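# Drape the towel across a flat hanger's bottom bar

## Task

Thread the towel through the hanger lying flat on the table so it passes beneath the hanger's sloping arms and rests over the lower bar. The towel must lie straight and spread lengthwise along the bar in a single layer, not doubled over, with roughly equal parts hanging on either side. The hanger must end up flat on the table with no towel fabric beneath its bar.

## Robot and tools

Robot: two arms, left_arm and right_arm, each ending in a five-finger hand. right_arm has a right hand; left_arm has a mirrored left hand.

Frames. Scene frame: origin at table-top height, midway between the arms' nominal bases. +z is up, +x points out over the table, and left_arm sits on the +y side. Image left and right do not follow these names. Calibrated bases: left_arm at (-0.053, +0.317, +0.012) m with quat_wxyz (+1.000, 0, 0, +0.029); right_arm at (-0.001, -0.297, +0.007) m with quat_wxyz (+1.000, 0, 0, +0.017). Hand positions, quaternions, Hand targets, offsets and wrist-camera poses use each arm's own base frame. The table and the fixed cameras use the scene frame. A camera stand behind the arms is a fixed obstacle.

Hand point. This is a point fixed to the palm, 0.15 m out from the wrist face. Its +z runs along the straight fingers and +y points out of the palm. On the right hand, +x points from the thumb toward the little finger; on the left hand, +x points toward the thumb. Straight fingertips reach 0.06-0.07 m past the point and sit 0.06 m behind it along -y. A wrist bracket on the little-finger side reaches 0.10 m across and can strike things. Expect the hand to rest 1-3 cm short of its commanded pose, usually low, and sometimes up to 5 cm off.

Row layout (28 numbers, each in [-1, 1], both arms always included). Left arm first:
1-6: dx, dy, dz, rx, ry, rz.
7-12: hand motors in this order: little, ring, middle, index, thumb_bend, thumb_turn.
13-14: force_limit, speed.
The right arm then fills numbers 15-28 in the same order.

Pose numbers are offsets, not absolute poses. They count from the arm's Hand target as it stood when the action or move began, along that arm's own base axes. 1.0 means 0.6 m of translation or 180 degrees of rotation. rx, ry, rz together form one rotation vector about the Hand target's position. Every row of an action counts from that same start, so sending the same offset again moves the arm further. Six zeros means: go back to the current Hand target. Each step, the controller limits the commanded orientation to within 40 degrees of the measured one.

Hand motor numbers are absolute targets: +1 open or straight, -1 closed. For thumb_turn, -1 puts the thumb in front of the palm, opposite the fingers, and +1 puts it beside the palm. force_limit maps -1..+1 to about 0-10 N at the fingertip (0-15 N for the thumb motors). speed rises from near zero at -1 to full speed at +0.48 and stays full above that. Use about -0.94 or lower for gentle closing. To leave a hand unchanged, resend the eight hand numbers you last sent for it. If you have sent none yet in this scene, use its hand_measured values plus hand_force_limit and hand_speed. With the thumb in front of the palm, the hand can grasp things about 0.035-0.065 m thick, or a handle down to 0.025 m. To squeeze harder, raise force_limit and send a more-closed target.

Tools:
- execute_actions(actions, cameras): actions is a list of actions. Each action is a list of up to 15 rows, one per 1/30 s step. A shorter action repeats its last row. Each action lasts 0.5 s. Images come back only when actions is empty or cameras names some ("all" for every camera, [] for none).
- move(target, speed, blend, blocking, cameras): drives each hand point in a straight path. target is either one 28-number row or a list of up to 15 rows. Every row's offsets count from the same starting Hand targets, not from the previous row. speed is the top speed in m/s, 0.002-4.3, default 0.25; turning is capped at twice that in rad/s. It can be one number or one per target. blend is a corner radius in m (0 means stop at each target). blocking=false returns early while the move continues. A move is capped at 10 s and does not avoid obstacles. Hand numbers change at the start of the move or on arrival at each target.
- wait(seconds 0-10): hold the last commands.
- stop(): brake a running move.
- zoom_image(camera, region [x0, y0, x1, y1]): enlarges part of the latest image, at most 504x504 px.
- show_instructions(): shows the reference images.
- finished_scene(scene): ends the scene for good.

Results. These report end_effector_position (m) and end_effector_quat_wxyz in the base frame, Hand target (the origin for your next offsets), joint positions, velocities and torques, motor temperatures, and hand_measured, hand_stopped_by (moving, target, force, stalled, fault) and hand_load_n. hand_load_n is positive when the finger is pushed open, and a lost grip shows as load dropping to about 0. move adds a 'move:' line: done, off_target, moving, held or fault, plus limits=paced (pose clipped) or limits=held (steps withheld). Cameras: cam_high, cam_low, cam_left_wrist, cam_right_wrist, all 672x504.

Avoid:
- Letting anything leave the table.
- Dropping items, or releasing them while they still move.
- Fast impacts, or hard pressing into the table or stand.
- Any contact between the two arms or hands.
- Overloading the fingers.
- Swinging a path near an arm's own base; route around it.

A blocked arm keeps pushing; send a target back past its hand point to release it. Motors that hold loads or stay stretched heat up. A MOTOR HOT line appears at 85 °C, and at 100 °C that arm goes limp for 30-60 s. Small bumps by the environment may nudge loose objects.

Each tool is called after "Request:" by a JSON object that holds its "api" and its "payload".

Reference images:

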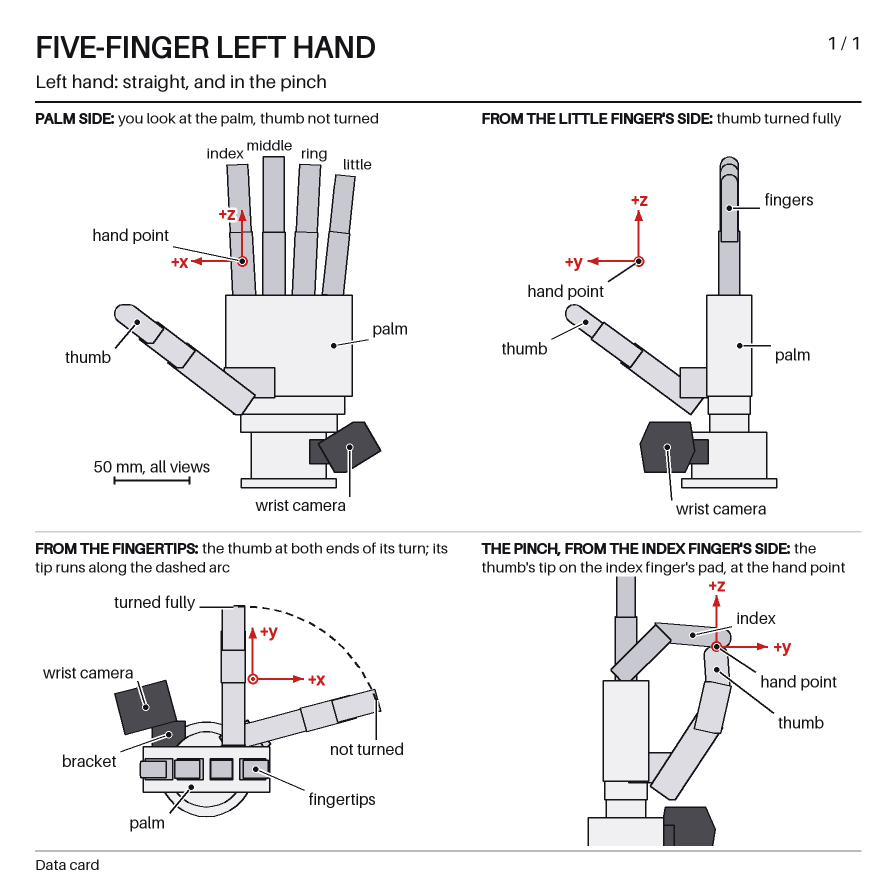

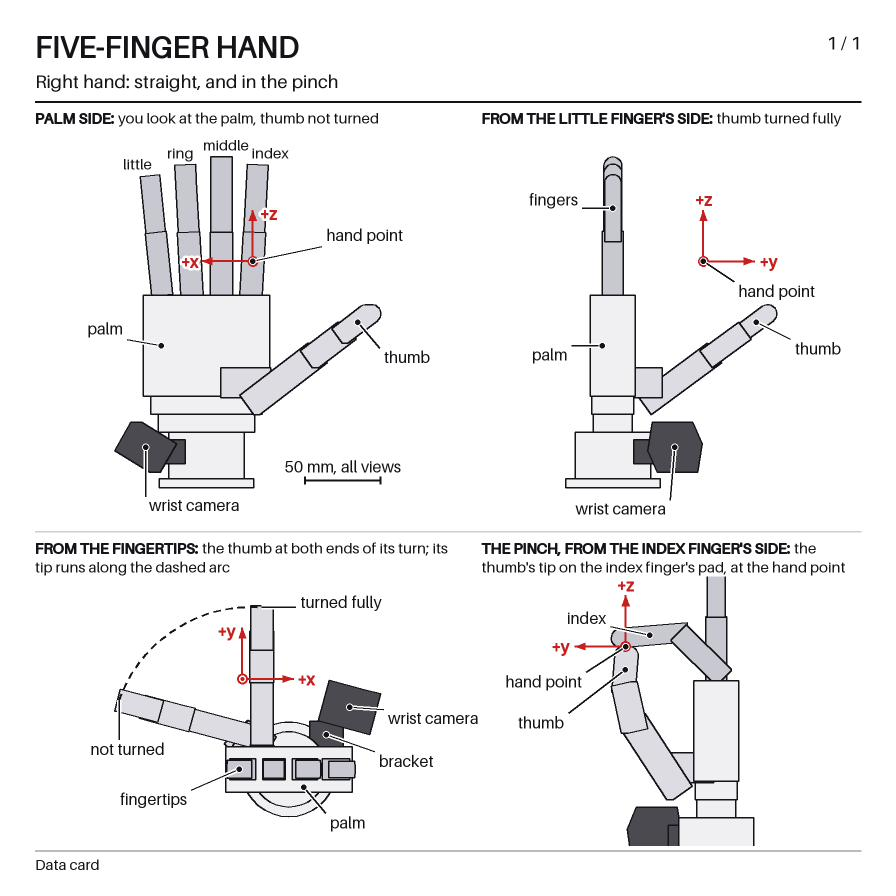

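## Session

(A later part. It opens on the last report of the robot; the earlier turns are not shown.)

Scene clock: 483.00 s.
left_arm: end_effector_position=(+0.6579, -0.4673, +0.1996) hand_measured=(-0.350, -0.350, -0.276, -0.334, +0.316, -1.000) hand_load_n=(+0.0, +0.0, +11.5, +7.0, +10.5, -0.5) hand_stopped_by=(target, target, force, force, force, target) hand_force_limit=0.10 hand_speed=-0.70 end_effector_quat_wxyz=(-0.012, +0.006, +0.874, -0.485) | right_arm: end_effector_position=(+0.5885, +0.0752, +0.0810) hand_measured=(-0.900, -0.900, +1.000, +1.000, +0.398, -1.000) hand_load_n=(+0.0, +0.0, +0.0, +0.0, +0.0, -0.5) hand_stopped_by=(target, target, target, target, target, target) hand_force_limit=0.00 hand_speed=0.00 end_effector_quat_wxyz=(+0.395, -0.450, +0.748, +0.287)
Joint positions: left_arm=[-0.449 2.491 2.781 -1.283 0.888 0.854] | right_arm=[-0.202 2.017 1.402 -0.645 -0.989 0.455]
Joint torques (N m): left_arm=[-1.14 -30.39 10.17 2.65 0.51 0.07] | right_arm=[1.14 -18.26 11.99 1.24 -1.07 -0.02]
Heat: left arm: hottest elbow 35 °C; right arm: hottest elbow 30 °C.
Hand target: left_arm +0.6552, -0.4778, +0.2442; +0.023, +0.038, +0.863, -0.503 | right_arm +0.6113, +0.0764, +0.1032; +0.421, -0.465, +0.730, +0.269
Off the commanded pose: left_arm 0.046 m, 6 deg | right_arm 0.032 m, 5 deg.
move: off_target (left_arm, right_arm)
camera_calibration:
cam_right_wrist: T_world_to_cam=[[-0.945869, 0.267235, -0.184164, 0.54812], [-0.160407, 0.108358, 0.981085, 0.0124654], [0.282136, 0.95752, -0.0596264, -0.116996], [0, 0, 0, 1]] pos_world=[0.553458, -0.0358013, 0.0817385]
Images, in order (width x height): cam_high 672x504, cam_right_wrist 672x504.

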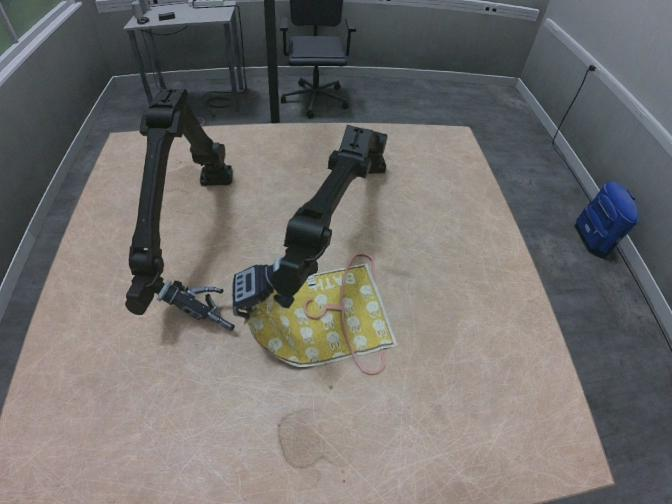

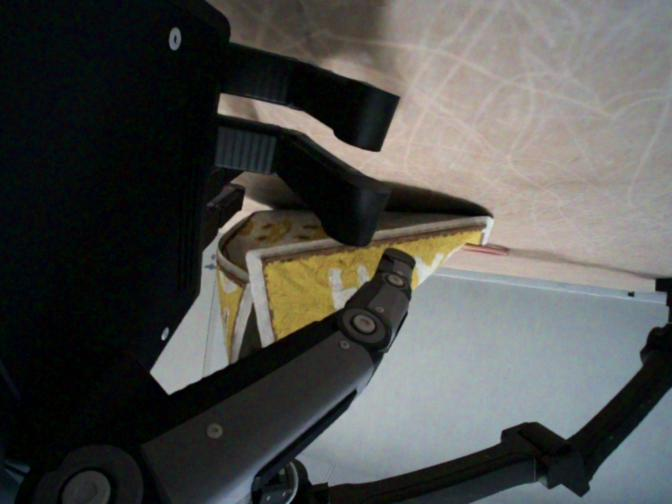

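Request:
{"api": "move", "payload": {"target": [[0,0,0,0,0,0,-0.35,-0.35,-0.42,-0.42,0.1,-1,0.1,-0.7,-0.12,-0.14,0.03,0,0,0,-0.9,-0.9,1,1,0.4,-1,0,0],[-0.067,0.12,-0.1,0,0,0,-0.35,-0.35,-0.42,-0.42,0.1,-1,0.1,-0.7,-0.12,-0.14,0.03,0,0,0,-0.9,-0.9,1,1,0.4,-1,0,0],[-0.067,0.12,-0.22,0,0,0,-0.35,-0.35,-0.42,-0.42,0.1,-1,0.1,-0.7,-0.12,-0.14,0.03,0,0,0,-0.9,-0.9,1,1,0.4,-1,0,0]], "speed": 0.15, "cameras": ["all"]}}

Request:
{"api": "zoom_image", "payload": {"camera": "cam_high", "region": [180, 230, 420, 400]}}

Request:
{"api": "zoom_image", "payload": {"camera": "cam_low", "region": [300, 220, 450, 340]}}

Scene clock: 489.67 s.
left_arm: end_effector_position=(+0.6084, -0.4039, +0.1047) hand_measured=(-0.350, -0.350, -0.276, -0.334, +0.316, -1.000) hand_load_n=(+0.0, +0.0, +11.5, +7.0, +10.5, +0.0) hand_stopped_by=(target, target, force, force, force, target) hand_force_limit=0.10 hand_speed=-0.70 end_effector_quat_wxyz=(+0.011, +0.032, +0.869, -0.494) | right_arm: end_effector_position=(+0.5335, -0.0051, +0.1024) hand_measured=(-0.900, -0.900, +1.000, +1.000, +0.398, -1.000) hand_load_n=(+0.0, +0.0, +0.0, +0.0, +0.0, -0.5) hand_stopped_by=(target, target, target, target, target, target) hand_force_limit=0.00 hand_speed=0.00 end_effector_quat_wxyz=(+0.406, -0.458, +0.740, +0.281)
Joint positions: left_arm=[-0.399 2.136 1.888 -0.759 0.922 0.96] | right_arm=[-0.366 1.951 1.368 -0.911 -1.03 0.14]
Joint torques (N m): left_arm=[-0.67 -23.06 9.92 2.52 0.83 -0.11] | right_arm=[0.73 -18.96 8.38 -0.23 -1.22 -0.11]
Heat: left arm: hottest elbow 35 °C; right arm: hottest elbow 30 °C.
Hand target: left_arm +0.6150, -0.4058, +0.1122; +0.023, +0.038, +0.863, -0.503 | right_arm +0.5393, -0.0076, +0.1212; +0.421, -0.465, +0.730, +0.269
Off the commanded pose: left_arm 0.010 m, 2 deg | right_arm 0.020 m, 3 deg.
move: off_target (right_arm)
camera_calibration:
cam_left_wrist: T_world_to_cam=[[-0.345919, -0.422693, 0.837658, -0.0533504], [-0.771999, 0.635621, 0.0019382, 0.721132], [-0.533252, -0.646, -0.546192, 0.23259], [0, 0, 0, 1]] pos_world=[0.662287, -0.330664, 0.170331]
cam_right_wrist: T_world_to_cam=[[-0.941271, 0.25981, -0.215655, 0.522276], [-0.193518, 0.108282, 0.975103, 0.00957361], [0.276694, 0.959569, -0.0516446, -0.0212795], [0, 0, 0, 1]] pos_world=[0.499344, -0.11631, 0.102197]

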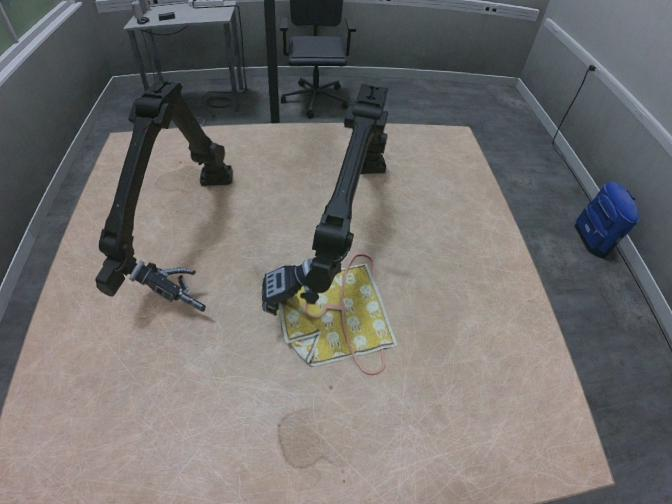

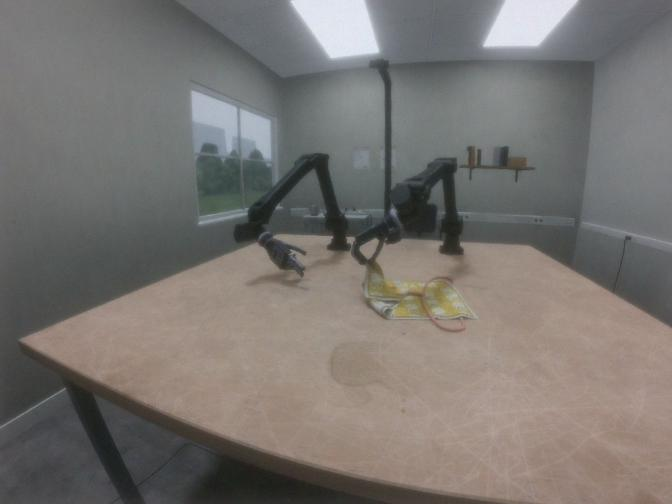

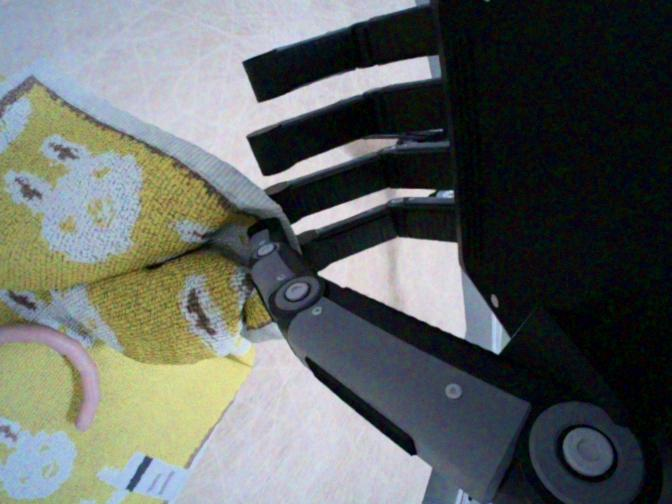

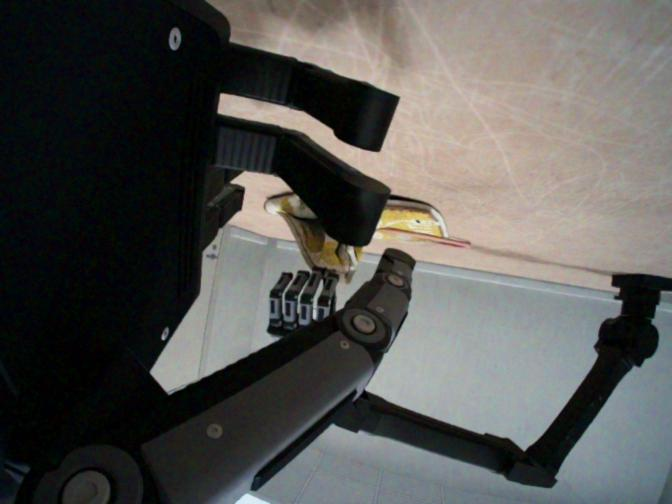

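Scaled by 2.100 from the camera's 672x504 image, which has a finer 960x720 frame.

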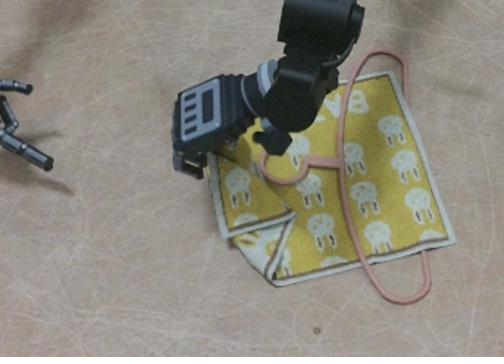

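Scaled by 3.360 from the camera's 672x504 image, which has a finer 960x720 frame.

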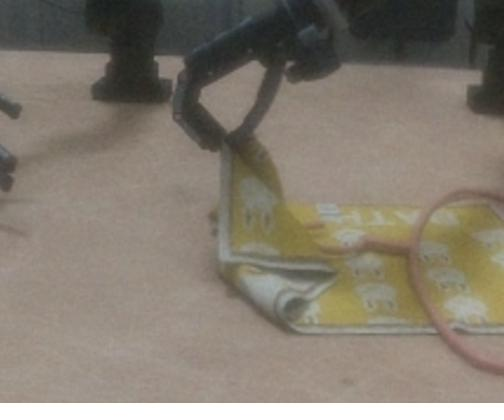

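Request:
{"api": "move", "payload": {"target": [[0.05,-0.08,-0.0,0,0,0,-0.35,-0.35,-0.42,-0.42,0.1,-1,0.1,-0.7,0,0,0,0,0,0,-0.9,-0.9,1,1,0.4,-1,0,0],[0.09,-0.15,-0.06,0,0,0,-0.35,-0.35,-0.42,-0.42,0.1,-1,0.1,-0.7,0,0,0,0,0,0,-0.9,-0.9,1,1,0.4,-1,0,0]], "speed": 0.12, "blend": [0.03, 0], "cameras": ["all"]}}

Request:
{"api": "zoom_image", "payload": {"camera": "cam_high", "region": [180, 230, 420, 400]}}

Request:
{"api": "zoom_image", "payload": {"camera": "cam_low", "region": [300, 220, 450, 340]}}

Request:
{"api": "zoom_image", "payload": {"camera": "cam_right_wrist", "region": [200, 130, 500, 330]}}

Scene clock: 493.00 s.
left_arm: end_effector_position=(+0.6511, -0.4903, +0.0494) hand_measured=(-0.350, -0.350, -0.276, -0.334, +0.316, -1.000) hand_load_n=(+0.0, +0.0, +11.5, +7.0, +10.5, +0.0) hand_stopped_by=(target, target, force, force, force, target) hand_force_limit=0.10 hand_speed=-0.70 end_effector_quat_wxyz=(+0.002, +0.028, +0.870, -0.492) | right_arm: end_effector_position=(+0.5335, -0.0051, +0.1024) hand_measured=(-0.900, -0.900, +1.000, +1.000, +0.398, -1.000) hand_load_n=(+0.0, +0.0, +0.0, +0.0, +0.0, +0.0) hand_stopped_by=(target, target, target, target, target, target) hand_force_limit=0.00 hand_speed=0.00 end_effector_quat_wxyz=(+0.406, -0.458, +0.740, +0.281)
Joint positions: left_arm=[-0.48 2.422 2.245 -0.766 0.881 0.851] | right_arm=[-0.366 1.951 1.368 -0.911 -1.03 0.14]
Joint torques (N m): left_arm=[-0.91 -25.64 16.2 1.11 0.45 -0.1] | right_arm=[0.73 -19.02 8.4 -0.2 -1.22 -0.12]
Heat: left arm: hottest elbow 35 °C; right arm: hottest elbow 30 °C.
Hand target: left_arm +0.6690, -0.4958, +0.0762; +0.023, +0.038, +0.863, -0.503 | right_arm +0.5393, -0.0076, +0.1212; +0.421, -0.465, +0.730, +0.269
Off the commanded pose: left_arm 0.033 m, 3 deg | right_arm 0.020 m, 3 deg.
move: off_target (left_arm, right_arm); blend cut to 0.0283 m at target 1
camera_calibration:
cam_left_wrist: T_world_to_cam=[[-0.329491, -0.426763, 0.842205, -0.0417342], [-0.770415, 0.637181, 0.0214685, 0.807871], [-0.545799, -0.641774, -0.53873, 0.179216], [0, 0, 0, 1]] pos_world=[0.706461, -0.417555, 0.114354]
cam_right_wrist: T_world_to_cam=[[-0.941271, 0.25981, -0.215655, 0.522276], [-0.193518, 0.108282, 0.975103, 0.00957361], [0.276694, 0.959569, -0.0516446, -0.0212795], [0, 0, 0, 1]] pos_world=[0.499344, -0.11631, 0.102197]

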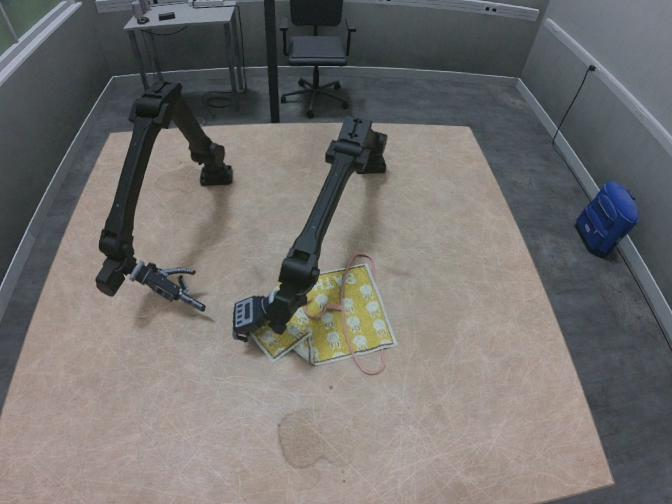

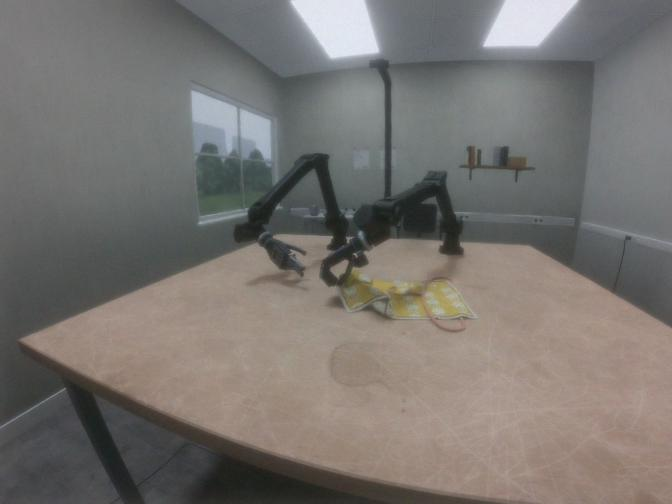

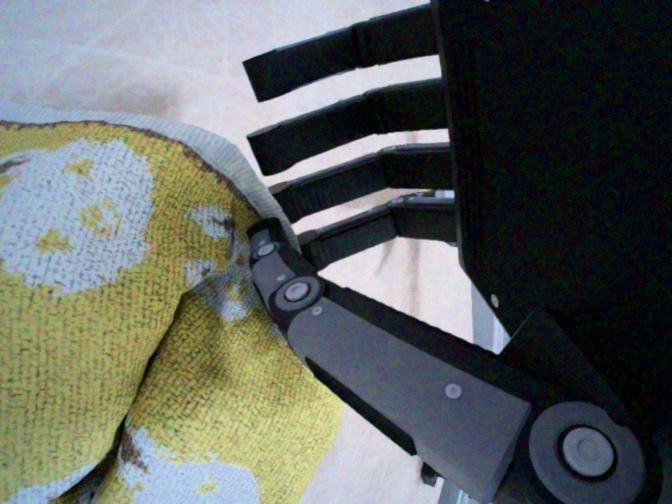

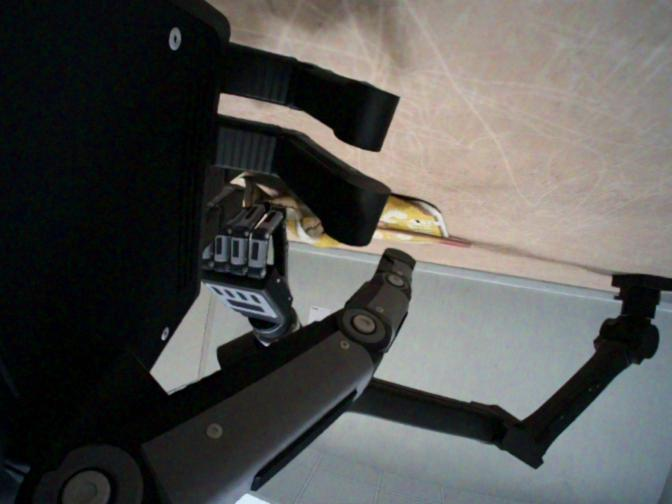

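Scaled by 2.100 from the camera's 672x504 image, which has a finer 960x720 frame.

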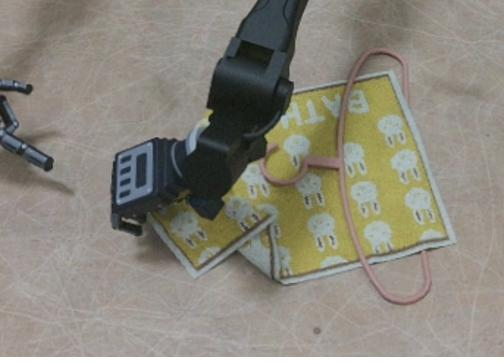

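Scaled by 3.360 from the camera's 672x504 image, which has a finer 960x720 frame.

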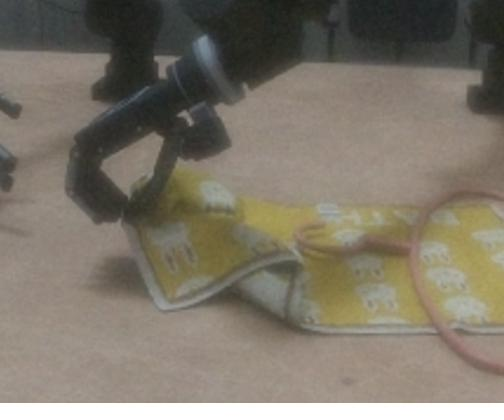

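Scaled by 1.680 from the camera's 672x504 image, which has a finer 960x720 frame.

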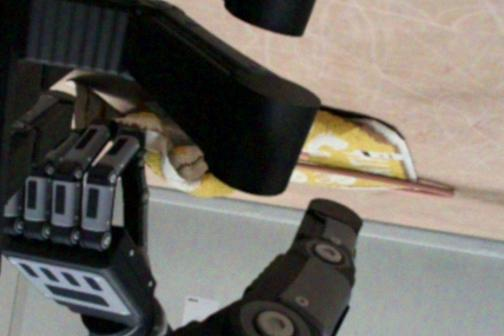

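Request:
{"api": "move", "payload": {"target": [[0.0,-0.1,0.0,0,0,0,-0.35,-0.35,-0.42,-0.42,0.1,-1,0.1,-0.7,-0.15,-0.1,0,0,0,0,-0.9,-0.9,1,1,0.4,-1,0,0]], "speed": 0.12, "cameras": ["all"]}}

Request:
{"api": "zoom_image", "payload": {"camera": "cam_high", "region": [180, 230, 420, 400]}}

Request:
{"api": "zoom_image", "payload": {"camera": "cam_low", "region": [300, 220, 450, 340]}}

Scene clock: 497.03 s.
left_arm: end_effector_position=(+0.6528, -0.5515, +0.0477) hand_measured=(-0.350, -0.350, -0.276, -0.334, +0.316, -1.000) hand_load_n=(+0.0, +0.0, +11.5, +7.0, +10.5, +0.0) hand_stopped_by=(target, target, force, force, force, target) hand_force_limit=0.10 hand_speed=-0.70 end_effector_quat_wxyz=(+0.002, +0.028, +0.871, -0.491) | right_arm: end_effector_position=(+0.4478, -0.0636, +0.1069) hand_measured=(-0.900, -0.900, +1.000, +1.000, +0.398, -1.000) hand_load_n=(+0.5, +0.0, +0.0, +0.0, +0.0, +0.0) hand_stopped_by=(target, target, target, target, target, target) hand_force_limit=0.00 hand_speed=0.00 end_effector_quat_wxyz=(+0.415, -0.462, +0.733, +0.278)
Joint positions: left_arm=[-0.547 2.554 2.486 -0.817 0.836 0.773] | right_arm=[-0.539 1.882 1.263 -1.158 -1.033 -0.212]
Joint torques (N m): left_arm=[-0.15 -26.81 16.5 1.17 0.42 -0.1] | right_arm=[0.26 -17.32 7.31 -0.72 -0.78 -0.12]
Heat: left arm: hottest elbow 35 °C; right arm: hottest elbow 30 °C.
Hand target: left_arm +0.6690, -0.5558, +0.0762; +0.023, +0.038, +0.863, -0.503 | right_arm +0.4493, -0.0676, +0.1212; +0.421, -0.465, +0.730, +0.269
Off the commanded pose: left_arm 0.033 m, 3 deg | right_arm 0.015 m, 1 deg.
move: off_target (left_arm, right_arm)
camera_calibration:
cam_left_wrist: T_world_to_cam=[[-0.330455, -0.430078, 0.840138, -0.066898], [-0.770517, 0.637004, 0.0230206, 0.848067], [-0.545072, -0.639733, -0.541884, 0.140751], [0, 0, 0, 1]] pos_world=[0.708062, -0.47895, 0.112951]
cam_right_wrist: T_world_to_cam=[[-0.937466, 0.254761, -0.237181, 0.458005], [-0.217722, 0.102468, 0.970617, 0.00598019], [0.271579, 0.96156, -0.0405934, 0.0601374], [0, 0, 0, 1]] pos_world=[0.414334, -0.17512, 0.105267]

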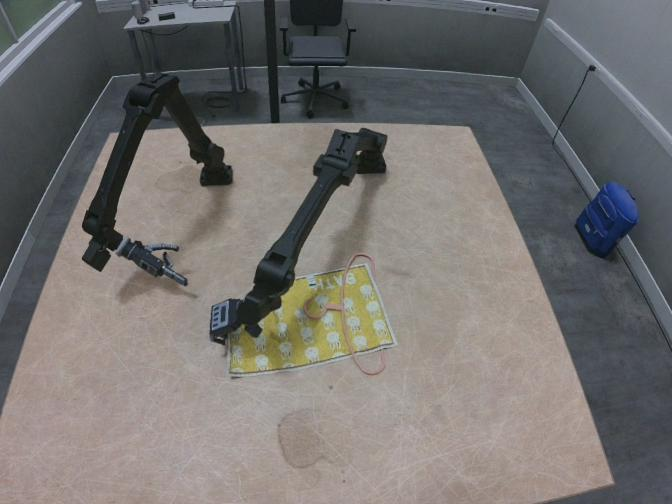

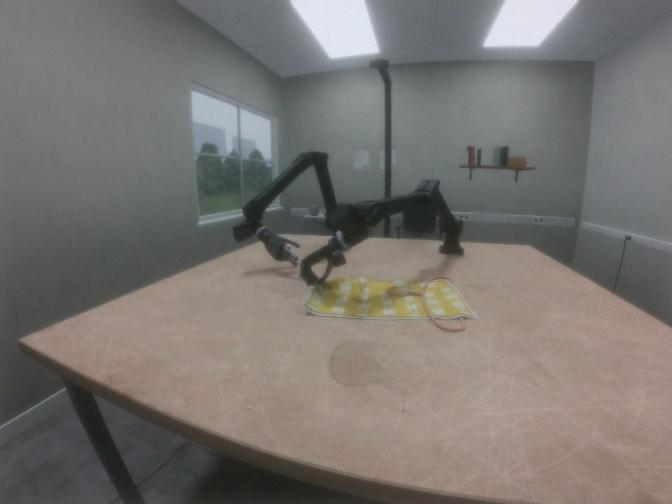

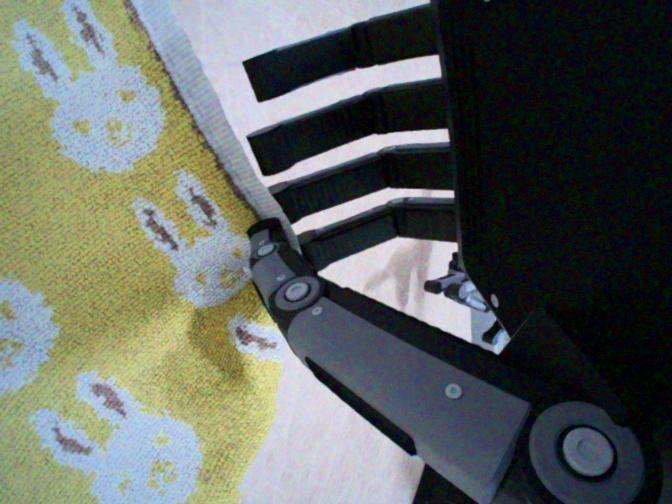

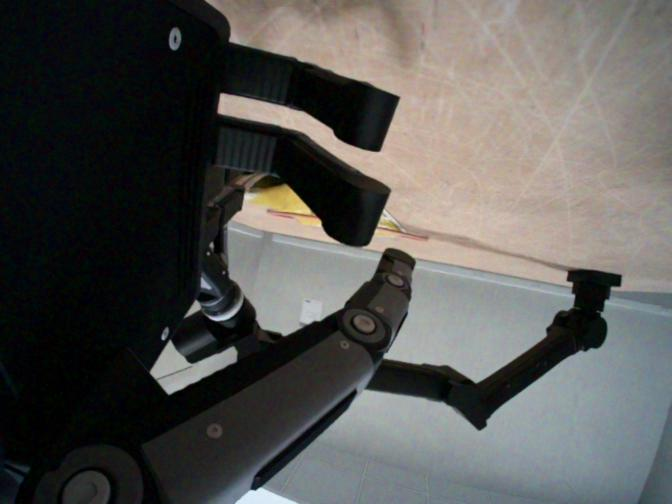

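Scaled by 2.100 from the camera's 672x504 image, which has a finer 960x720 frame.

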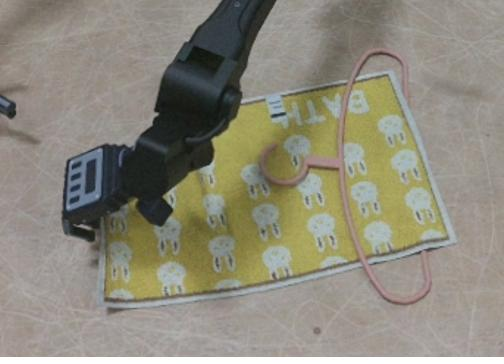

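Scaled by 3.360 from the camera's 672x504 image, which has a finer 960x720 frame.

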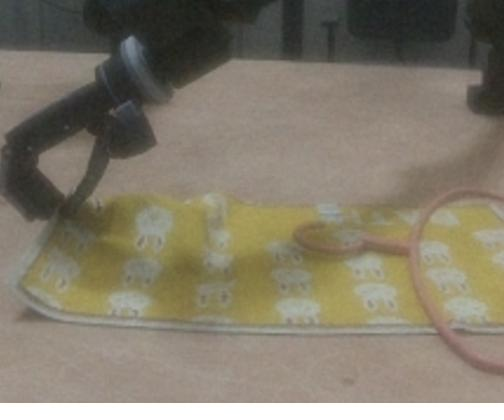

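Request:
{"api": "move", "payload": {"target": [[0.068,0.085,0.165,0,0,0,-0.35,-0.35,-0.42,-0.42,0.1,-1,0.1,-0.7,0.1,0.03,0.03,0,0,0,1,1,1,1,0.4,-1,0,0]], "speed": 0.12, "cameras": ["all"]}}

Request:
{"api": "zoom_image", "payload": {"camera": "cam_high", "region": [180, 230, 420, 400]}}

Request:
{"api": "zoom_image", "payload": {"camera": "cam_low", "region": [270, 220, 420, 340]}}

Request:
{"api": "zoom_image", "payload": {"camera": "cam_right_wrist", "region": [200, 130, 500, 330]}}

Scene clock: 503.70 s.
left_arm: end_effector_position=(+0.7036, -0.4990, +0.1450) hand_measured=(-0.350, -0.350, -0.276, -0.334, +0.316, -1.000) hand_load_n=(+0.0, +0.0, +11.5, +7.5, +10.5, +0.0) hand_stopped_by=(target, target, force, force, force, target) hand_force_limit=0.10 hand_speed=-0.70 end_effector_quat_wxyz=(+0.035, +0.008, +0.861, -0.507) | right_arm: end_effector_position=(+0.4880, -0.0434, +0.1250) hand_measured=(+1.000, +1.000, +1.000, +1.000, +0.398, -1.000) hand_load_n=(+0.0, +0.0, +0.0, +0.0, +0.0, +0.0) hand_stopped_by=(target, target, target, target, target, target) hand_force_limit=0.00 hand_speed=0.00 end_effector_quat_wxyz=(+0.404, -0.456, +0.739, +0.288)
Joint positions: left_arm=[-0.46 2.623 2.859 -1.075 0.864 0.781] | right_arm=[-0.466 1.9 1.35 -1.134 -1.035 -0.065]
Joint torques (N m): left_arm=[-0.97 -27.22 16.27 1.51 0.81 -0.08] | right_arm=[1.03 -15.68 11.64 0.29 -1.18 0.08]
Heat: left arm: hottest elbow 36 °C; right arm: hottest elbow 30 °C.
Hand target: left_arm +0.7098, -0.5048, +0.1752; +0.023, +0.038, +0.863, -0.503 | right_arm +0.5093, -0.0496, +0.1392; +0.421, -0.465, +0.730, +0.269
Off the commanded pose: left_arm 0.031 m, 4 deg | right_arm 0.026 m, 3 deg.
elbow stopped short (left arm): the move would have taken joint 3 (elbow) straighter than the controller allows.
move: off_target (left_arm, right_arm)
camera_calibration:
cam_left_wrist: T_world_to_cam=[[-0.333668, -0.417777, 0.845061, -0.101626], [-0.810439, 0.585014, -0.0307811, 0.861497], [-0.481513, -0.695141, -0.533783, 0.181208], [0, 0, 0, 1]] pos_world=[0.751536, -0.42048, 0.209124]
cam_right_wrist: T_world_to_cam=[[-0.944719, 0.257087, -0.2035, 0.494254], [-0.184539, 0.096112, 0.978114, -0.0223661], [0.27102, 0.961597, -0.0433562, 0.0312031], [0, 0, 0, 1]] pos_world=[0.454347, -0.154922, 0.12381]

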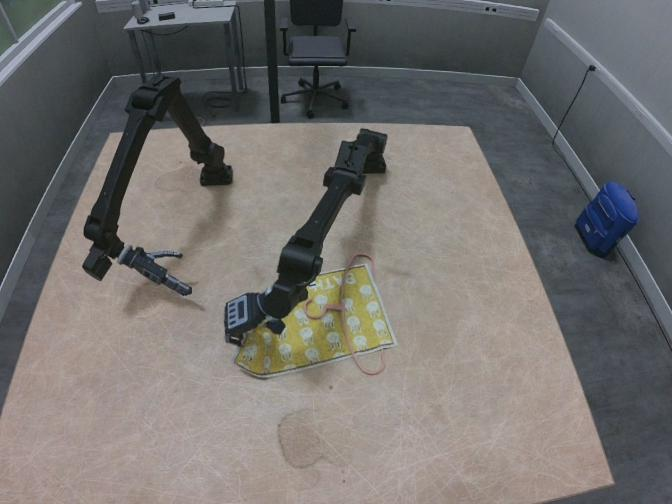

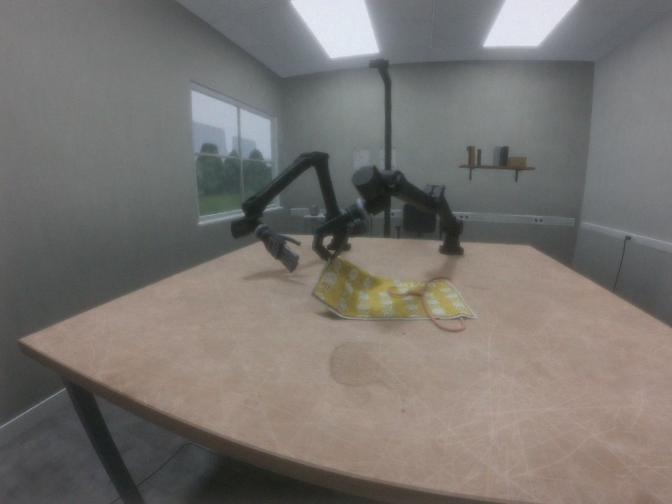

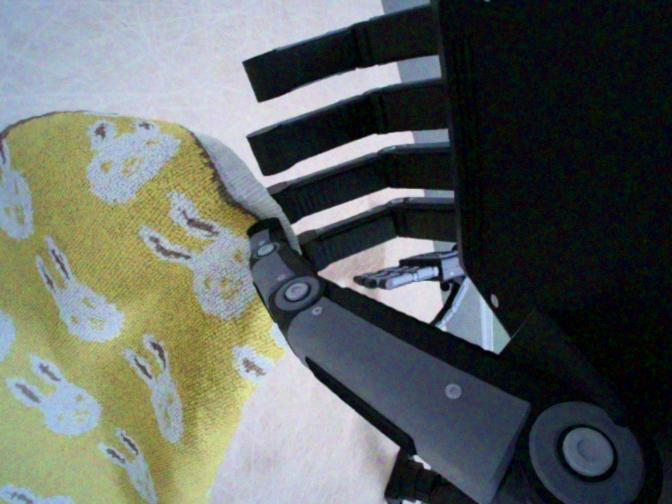

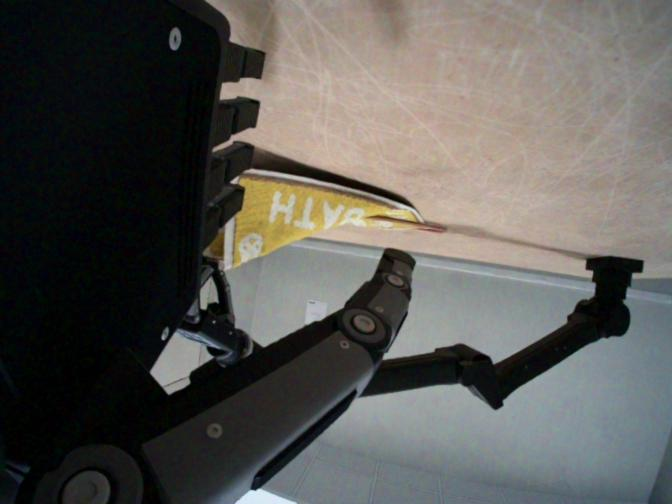

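Scaled by 2.100 from the camera's 672x504 image, which has a finer 960x720 frame.

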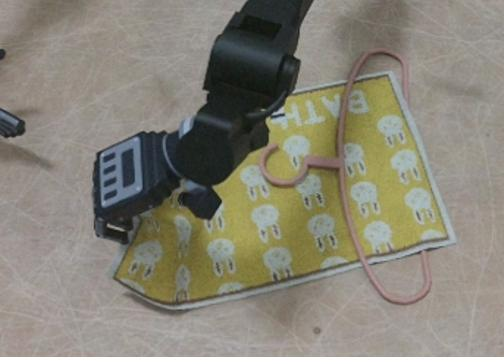

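Scaled by 3.360 from the camera's 672x504 image, which has a finer 960x720 frame.

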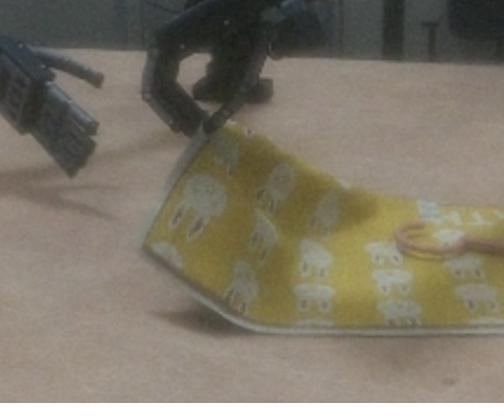

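Scaled by 1.680 from the camera's 672x504 image, which has a finer 960x720 frame.

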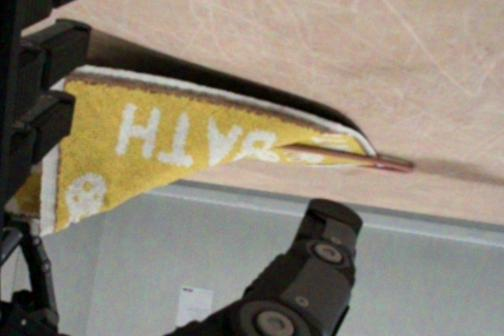

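Request:
{"api": "move", "payload": {"target": [[0,0,0,0,0,0,-0.35,-0.35,-0.42,-0.42,0.1,-1,0.1,-0.7,0.251,0.128,-0.049,0,0,0,1,1,1,1,0.4,-1,0,0]], "speed": 0.15, "cameras": ["all"]}}

Request:
{"api": "zoom_image", "payload": {"camera": "cam_right_wrist", "region": [180, 120, 480, 320]}}

Request:
{"api": "zoom_image", "payload": {"camera": "cam_low", "region": [270, 220, 420, 340]}}

Scene clock: 507.93 s.
left_arm: end_effector_position=(+0.7059, -0.4958, +0.1450) hand_measured=(-0.350, -0.350, -0.276, -0.334, +0.316, -1.000) hand_load_n=(+0.0, +0.0, +11.5, +7.5, +10.5, +0.0) hand_stopped_by=(target, target, force, force, force, target) hand_force_limit=0.10 hand_speed=-0.70 end_effector_quat_wxyz=(+0.036, +0.006, +0.861, -0.507) | right_arm: end_effector_position=(+0.6384, +0.0311, +0.0988) hand_measured=(+1.000, +1.000, +1.000, +1.000, +0.398, -1.000) hand_load_n=(-1.0, +0.0, +0.0, +0.5, +0.0, +0.0) hand_stopped_by=(target, target, target, target, target, target) hand_force_limit=0.00 hand_speed=0.00 end_effector_quat_wxyz=(+0.403, -0.452, +0.741, +0.291)
Joint positions: left_arm=[-0.455 2.623 2.859 -1.075 0.864 0.781] | right_arm=[-0.255 2.141 1.668 -0.861 -1.024 0.354]
Joint torques (N m): left_arm=[-0.85 -27.22 16.25 1.52 0.81 -0.07] | right_arm=[1.08 -18.9 12.74 1.11 -0.46 0.04]
Heat: left arm: hottest elbow 37 °C; right arm: hottest elbow 30 °C.
Hand target: left_arm +0.7098, -0.5048, +0.1752; +0.023, +0.038, +0.863, -0.503 | right_arm +0.6599, +0.0272, +0.1098; +0.421, -0.465, +0.730, +0.269
Off the commanded pose: left_arm 0.032 m, 4 deg | right_arm 0.024 m, 4 deg.
elbow stopped short (left arm): the move would have taken joint 3 (elbow) straighter than the controller allows.
move: off_target (left_arm, right_arm)
camera_calibration:
cam_left_wrist: T_world_to_cam=[[-0.331781, -0.419293, 0.845053, -0.101583], [-0.81314, 0.58125, -0.0308501, 0.861475], [-0.478252, -0.697382, -0.533792, 0.181164], [0, 0, 0, 1]] pos_world=[0.753438, -0.416985, 0.209124]
cam_right_wrist: T_world_to_cam=[[-0.945245, 0.262828, -0.193477, 0.61106], [-0.175362, 0.0909523, 0.980294, 0.0179525], [0.275246, 0.960546, -0.0398822, -0.0853871], [0, 0, 0, 1]] pos_world=[0.604252, -0.0802182, 0.0972219]

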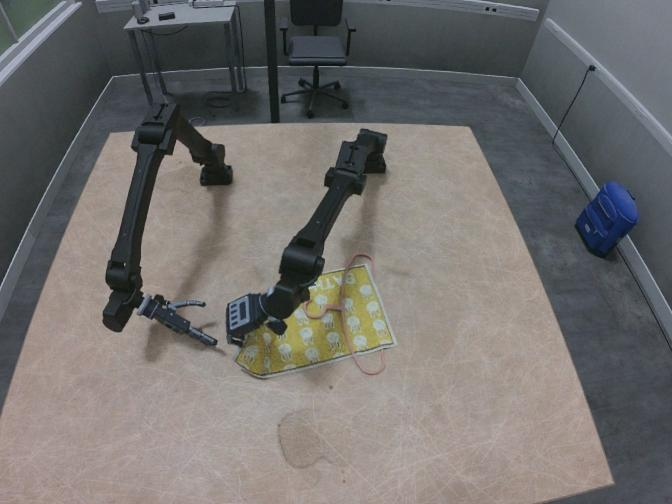

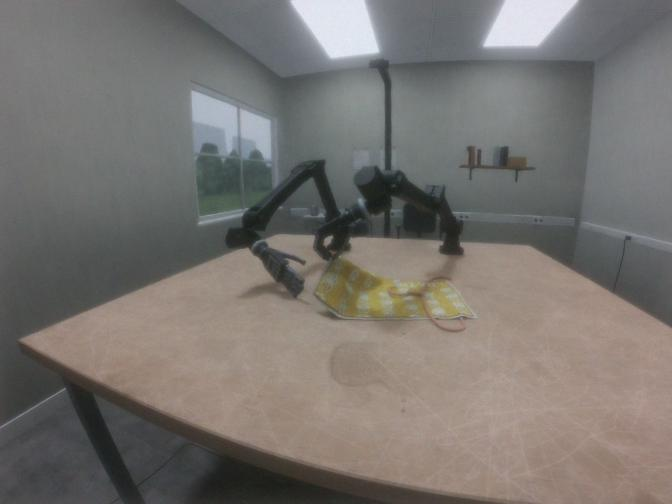

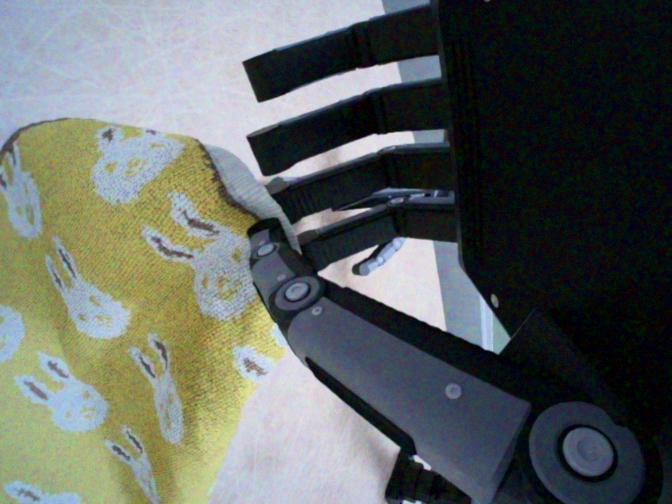

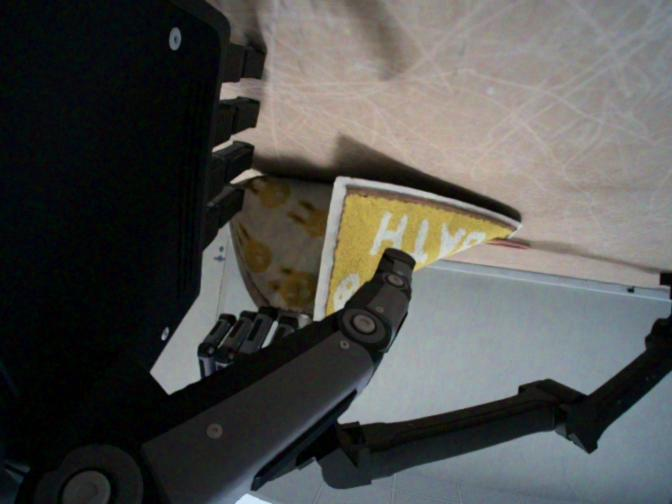

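Scaled by 1.680 from the camera's 672x504 image, which has a finer 960x720 frame.

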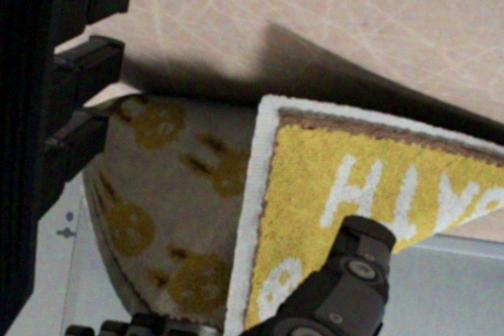

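Scaled by 3.360 from the camera's 672x504 image, which has a finer 960x720 frame.

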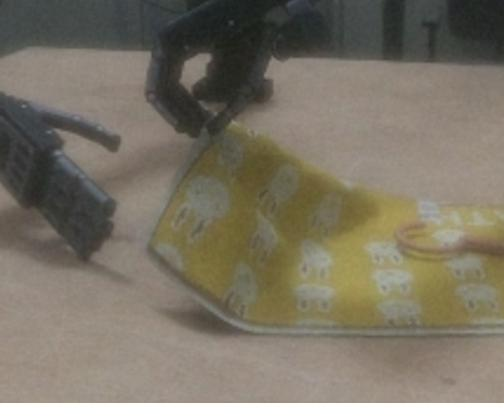

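Request:
{"api": "move", "payload": {"target": [[0,0,0,0,0,0,-0.35,-0.35,-0.42,-0.42,0.1,-1,0.1,-0.7,-0.015,0.17,0.0,0,0,0,1,1,1,1,0.4,-1,0,0]], "speed": 0.1, "cameras": ["all"]}}

Request:
{"api": "zoom_image", "payload": {"camera": "cam_right_wrist", "region": [180, 120, 480, 320]}}

Request:
{"api": "zoom_image", "payload": {"camera": "cam_low", "region": [270, 220, 420, 340]}}

Scene clock: 511.03 s.
left_arm: end_effector_position=(+0.7067, -0.4947, +0.1450) hand_measured=(-0.350, -0.350, -0.276, -0.334, +0.316, -1.000) hand_load_n=(+0.0, +0.0, +11.5, +7.0, +11.0, +0.0) hand_stopped_by=(target, target, force, force, force, target) hand_force_limit=0.10 hand_speed=-0.70 end_effector_quat_wxyz=(+0.036, +0.006, +0.861, -0.507) | right_arm: end_effector_position=(+0.6489, +0.1195, +0.0970) hand_measured=(+1.000, +1.000, +1.000, +1.000, +0.398, -1.000) hand_load_n=(+0.0, +0.0, +0.0, +0.0, +0.0, +0.0) hand_stopped_by=(target, target, target, target, target, target) hand_force_limit=0.00 hand_speed=0.00 end_effector_quat_wxyz=(+0.413, -0.459, +0.737, +0.275)
Joint positions: left_arm=[-0.454 2.623 2.859 -1.075 0.864 0.781] | right_arm=[-0.114 2.086 1.556 -0.562 -0.961 0.594]
Joint torques (N m): left_arm=[-0.62 -27.16 16.25 1.51 0.81 -0.07] | right_arm=[1.26 -21.36 7.69 1.46 -0.4 0.09]
Heat: left arm: hottest elbow 37 °C; right arm: hottest elbow 30 °C.
Hand target: left_arm +0.7098, -0.5048, +0.1752; +0.023, +0.038, +0.863, -0.503 | right_arm +0.6509, +0.1292, +0.1098; +0.421, -0.465, +0.730, +0.269
Off the commanded pose: left_arm 0.032 m, 4 deg | right_arm 0.016 m, 2 deg.
elbow stopped short (left arm): the move would have taken joint 3 (elbow) straighter than the controller allows.
move: off_target (left_arm, right_arm)
camera_calibration:
cam_left_wrist: T_world_to_cam=[[-0.331124, -0.419828, 0.845045, -0.101606], [-0.81404, 0.57999, -0.0308299, 0.861557], [-0.477175, -0.698109, -0.533805, 0.181153], [0, 0, 0, 1]] pos_world=[0.754139, -0.415887, 0.209124]
cam_right_wrist: T_world_to_cam=[[-0.936262, 0.262302, -0.233692, 0.595503], [-0.211328, 0.110871, 0.971107, 0.035415], [0.280633, 0.958595, -0.0483727, -0.175697], [0, 0, 0, 1]] pos_world=[0.614337, 0.00829447, 0.0962734]

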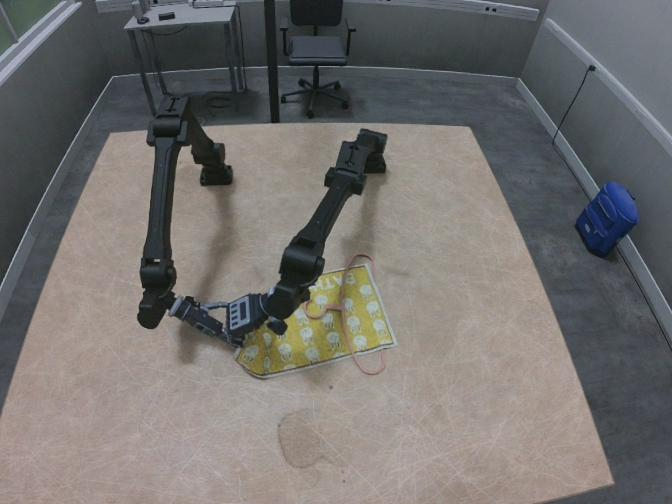

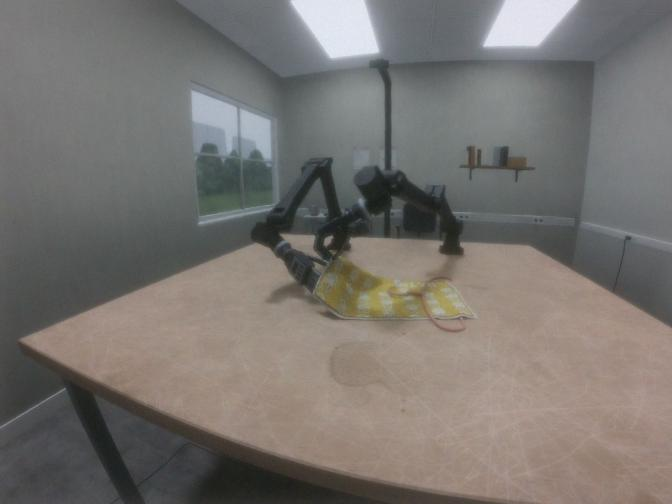

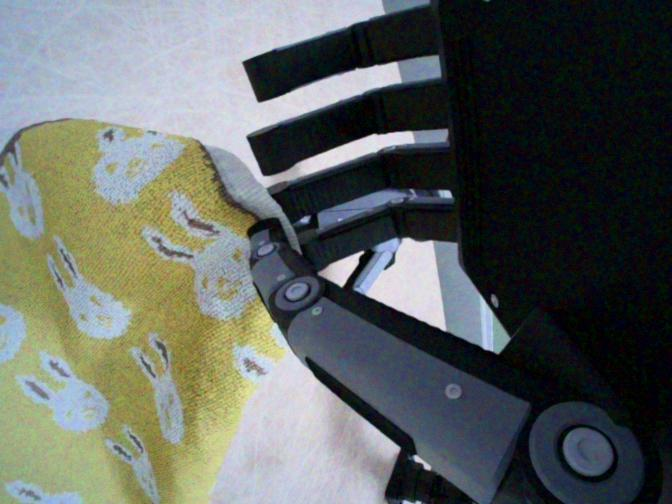

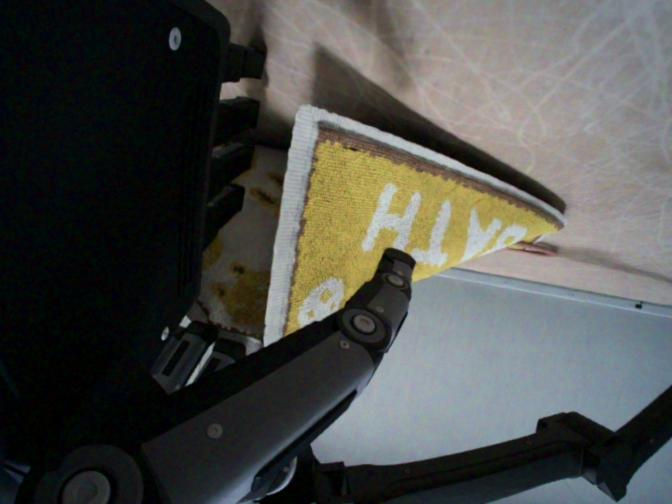

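Scaled by 1.680 from the camera's 672x504 image, which has a finer 960x720 frame.

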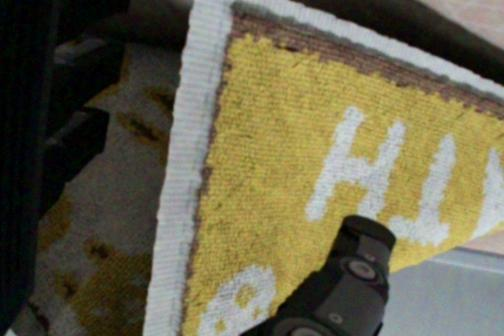

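Scaled by 3.360 from the camera's 672x504 image, which has a finer 960x720 frame.

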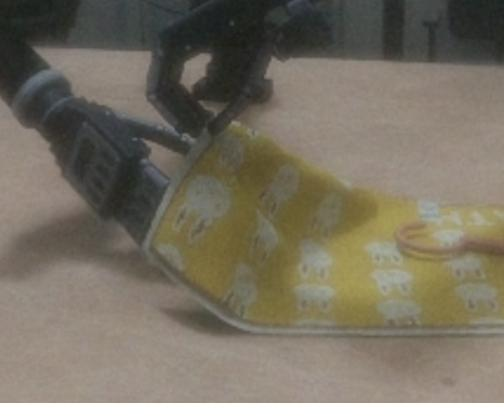

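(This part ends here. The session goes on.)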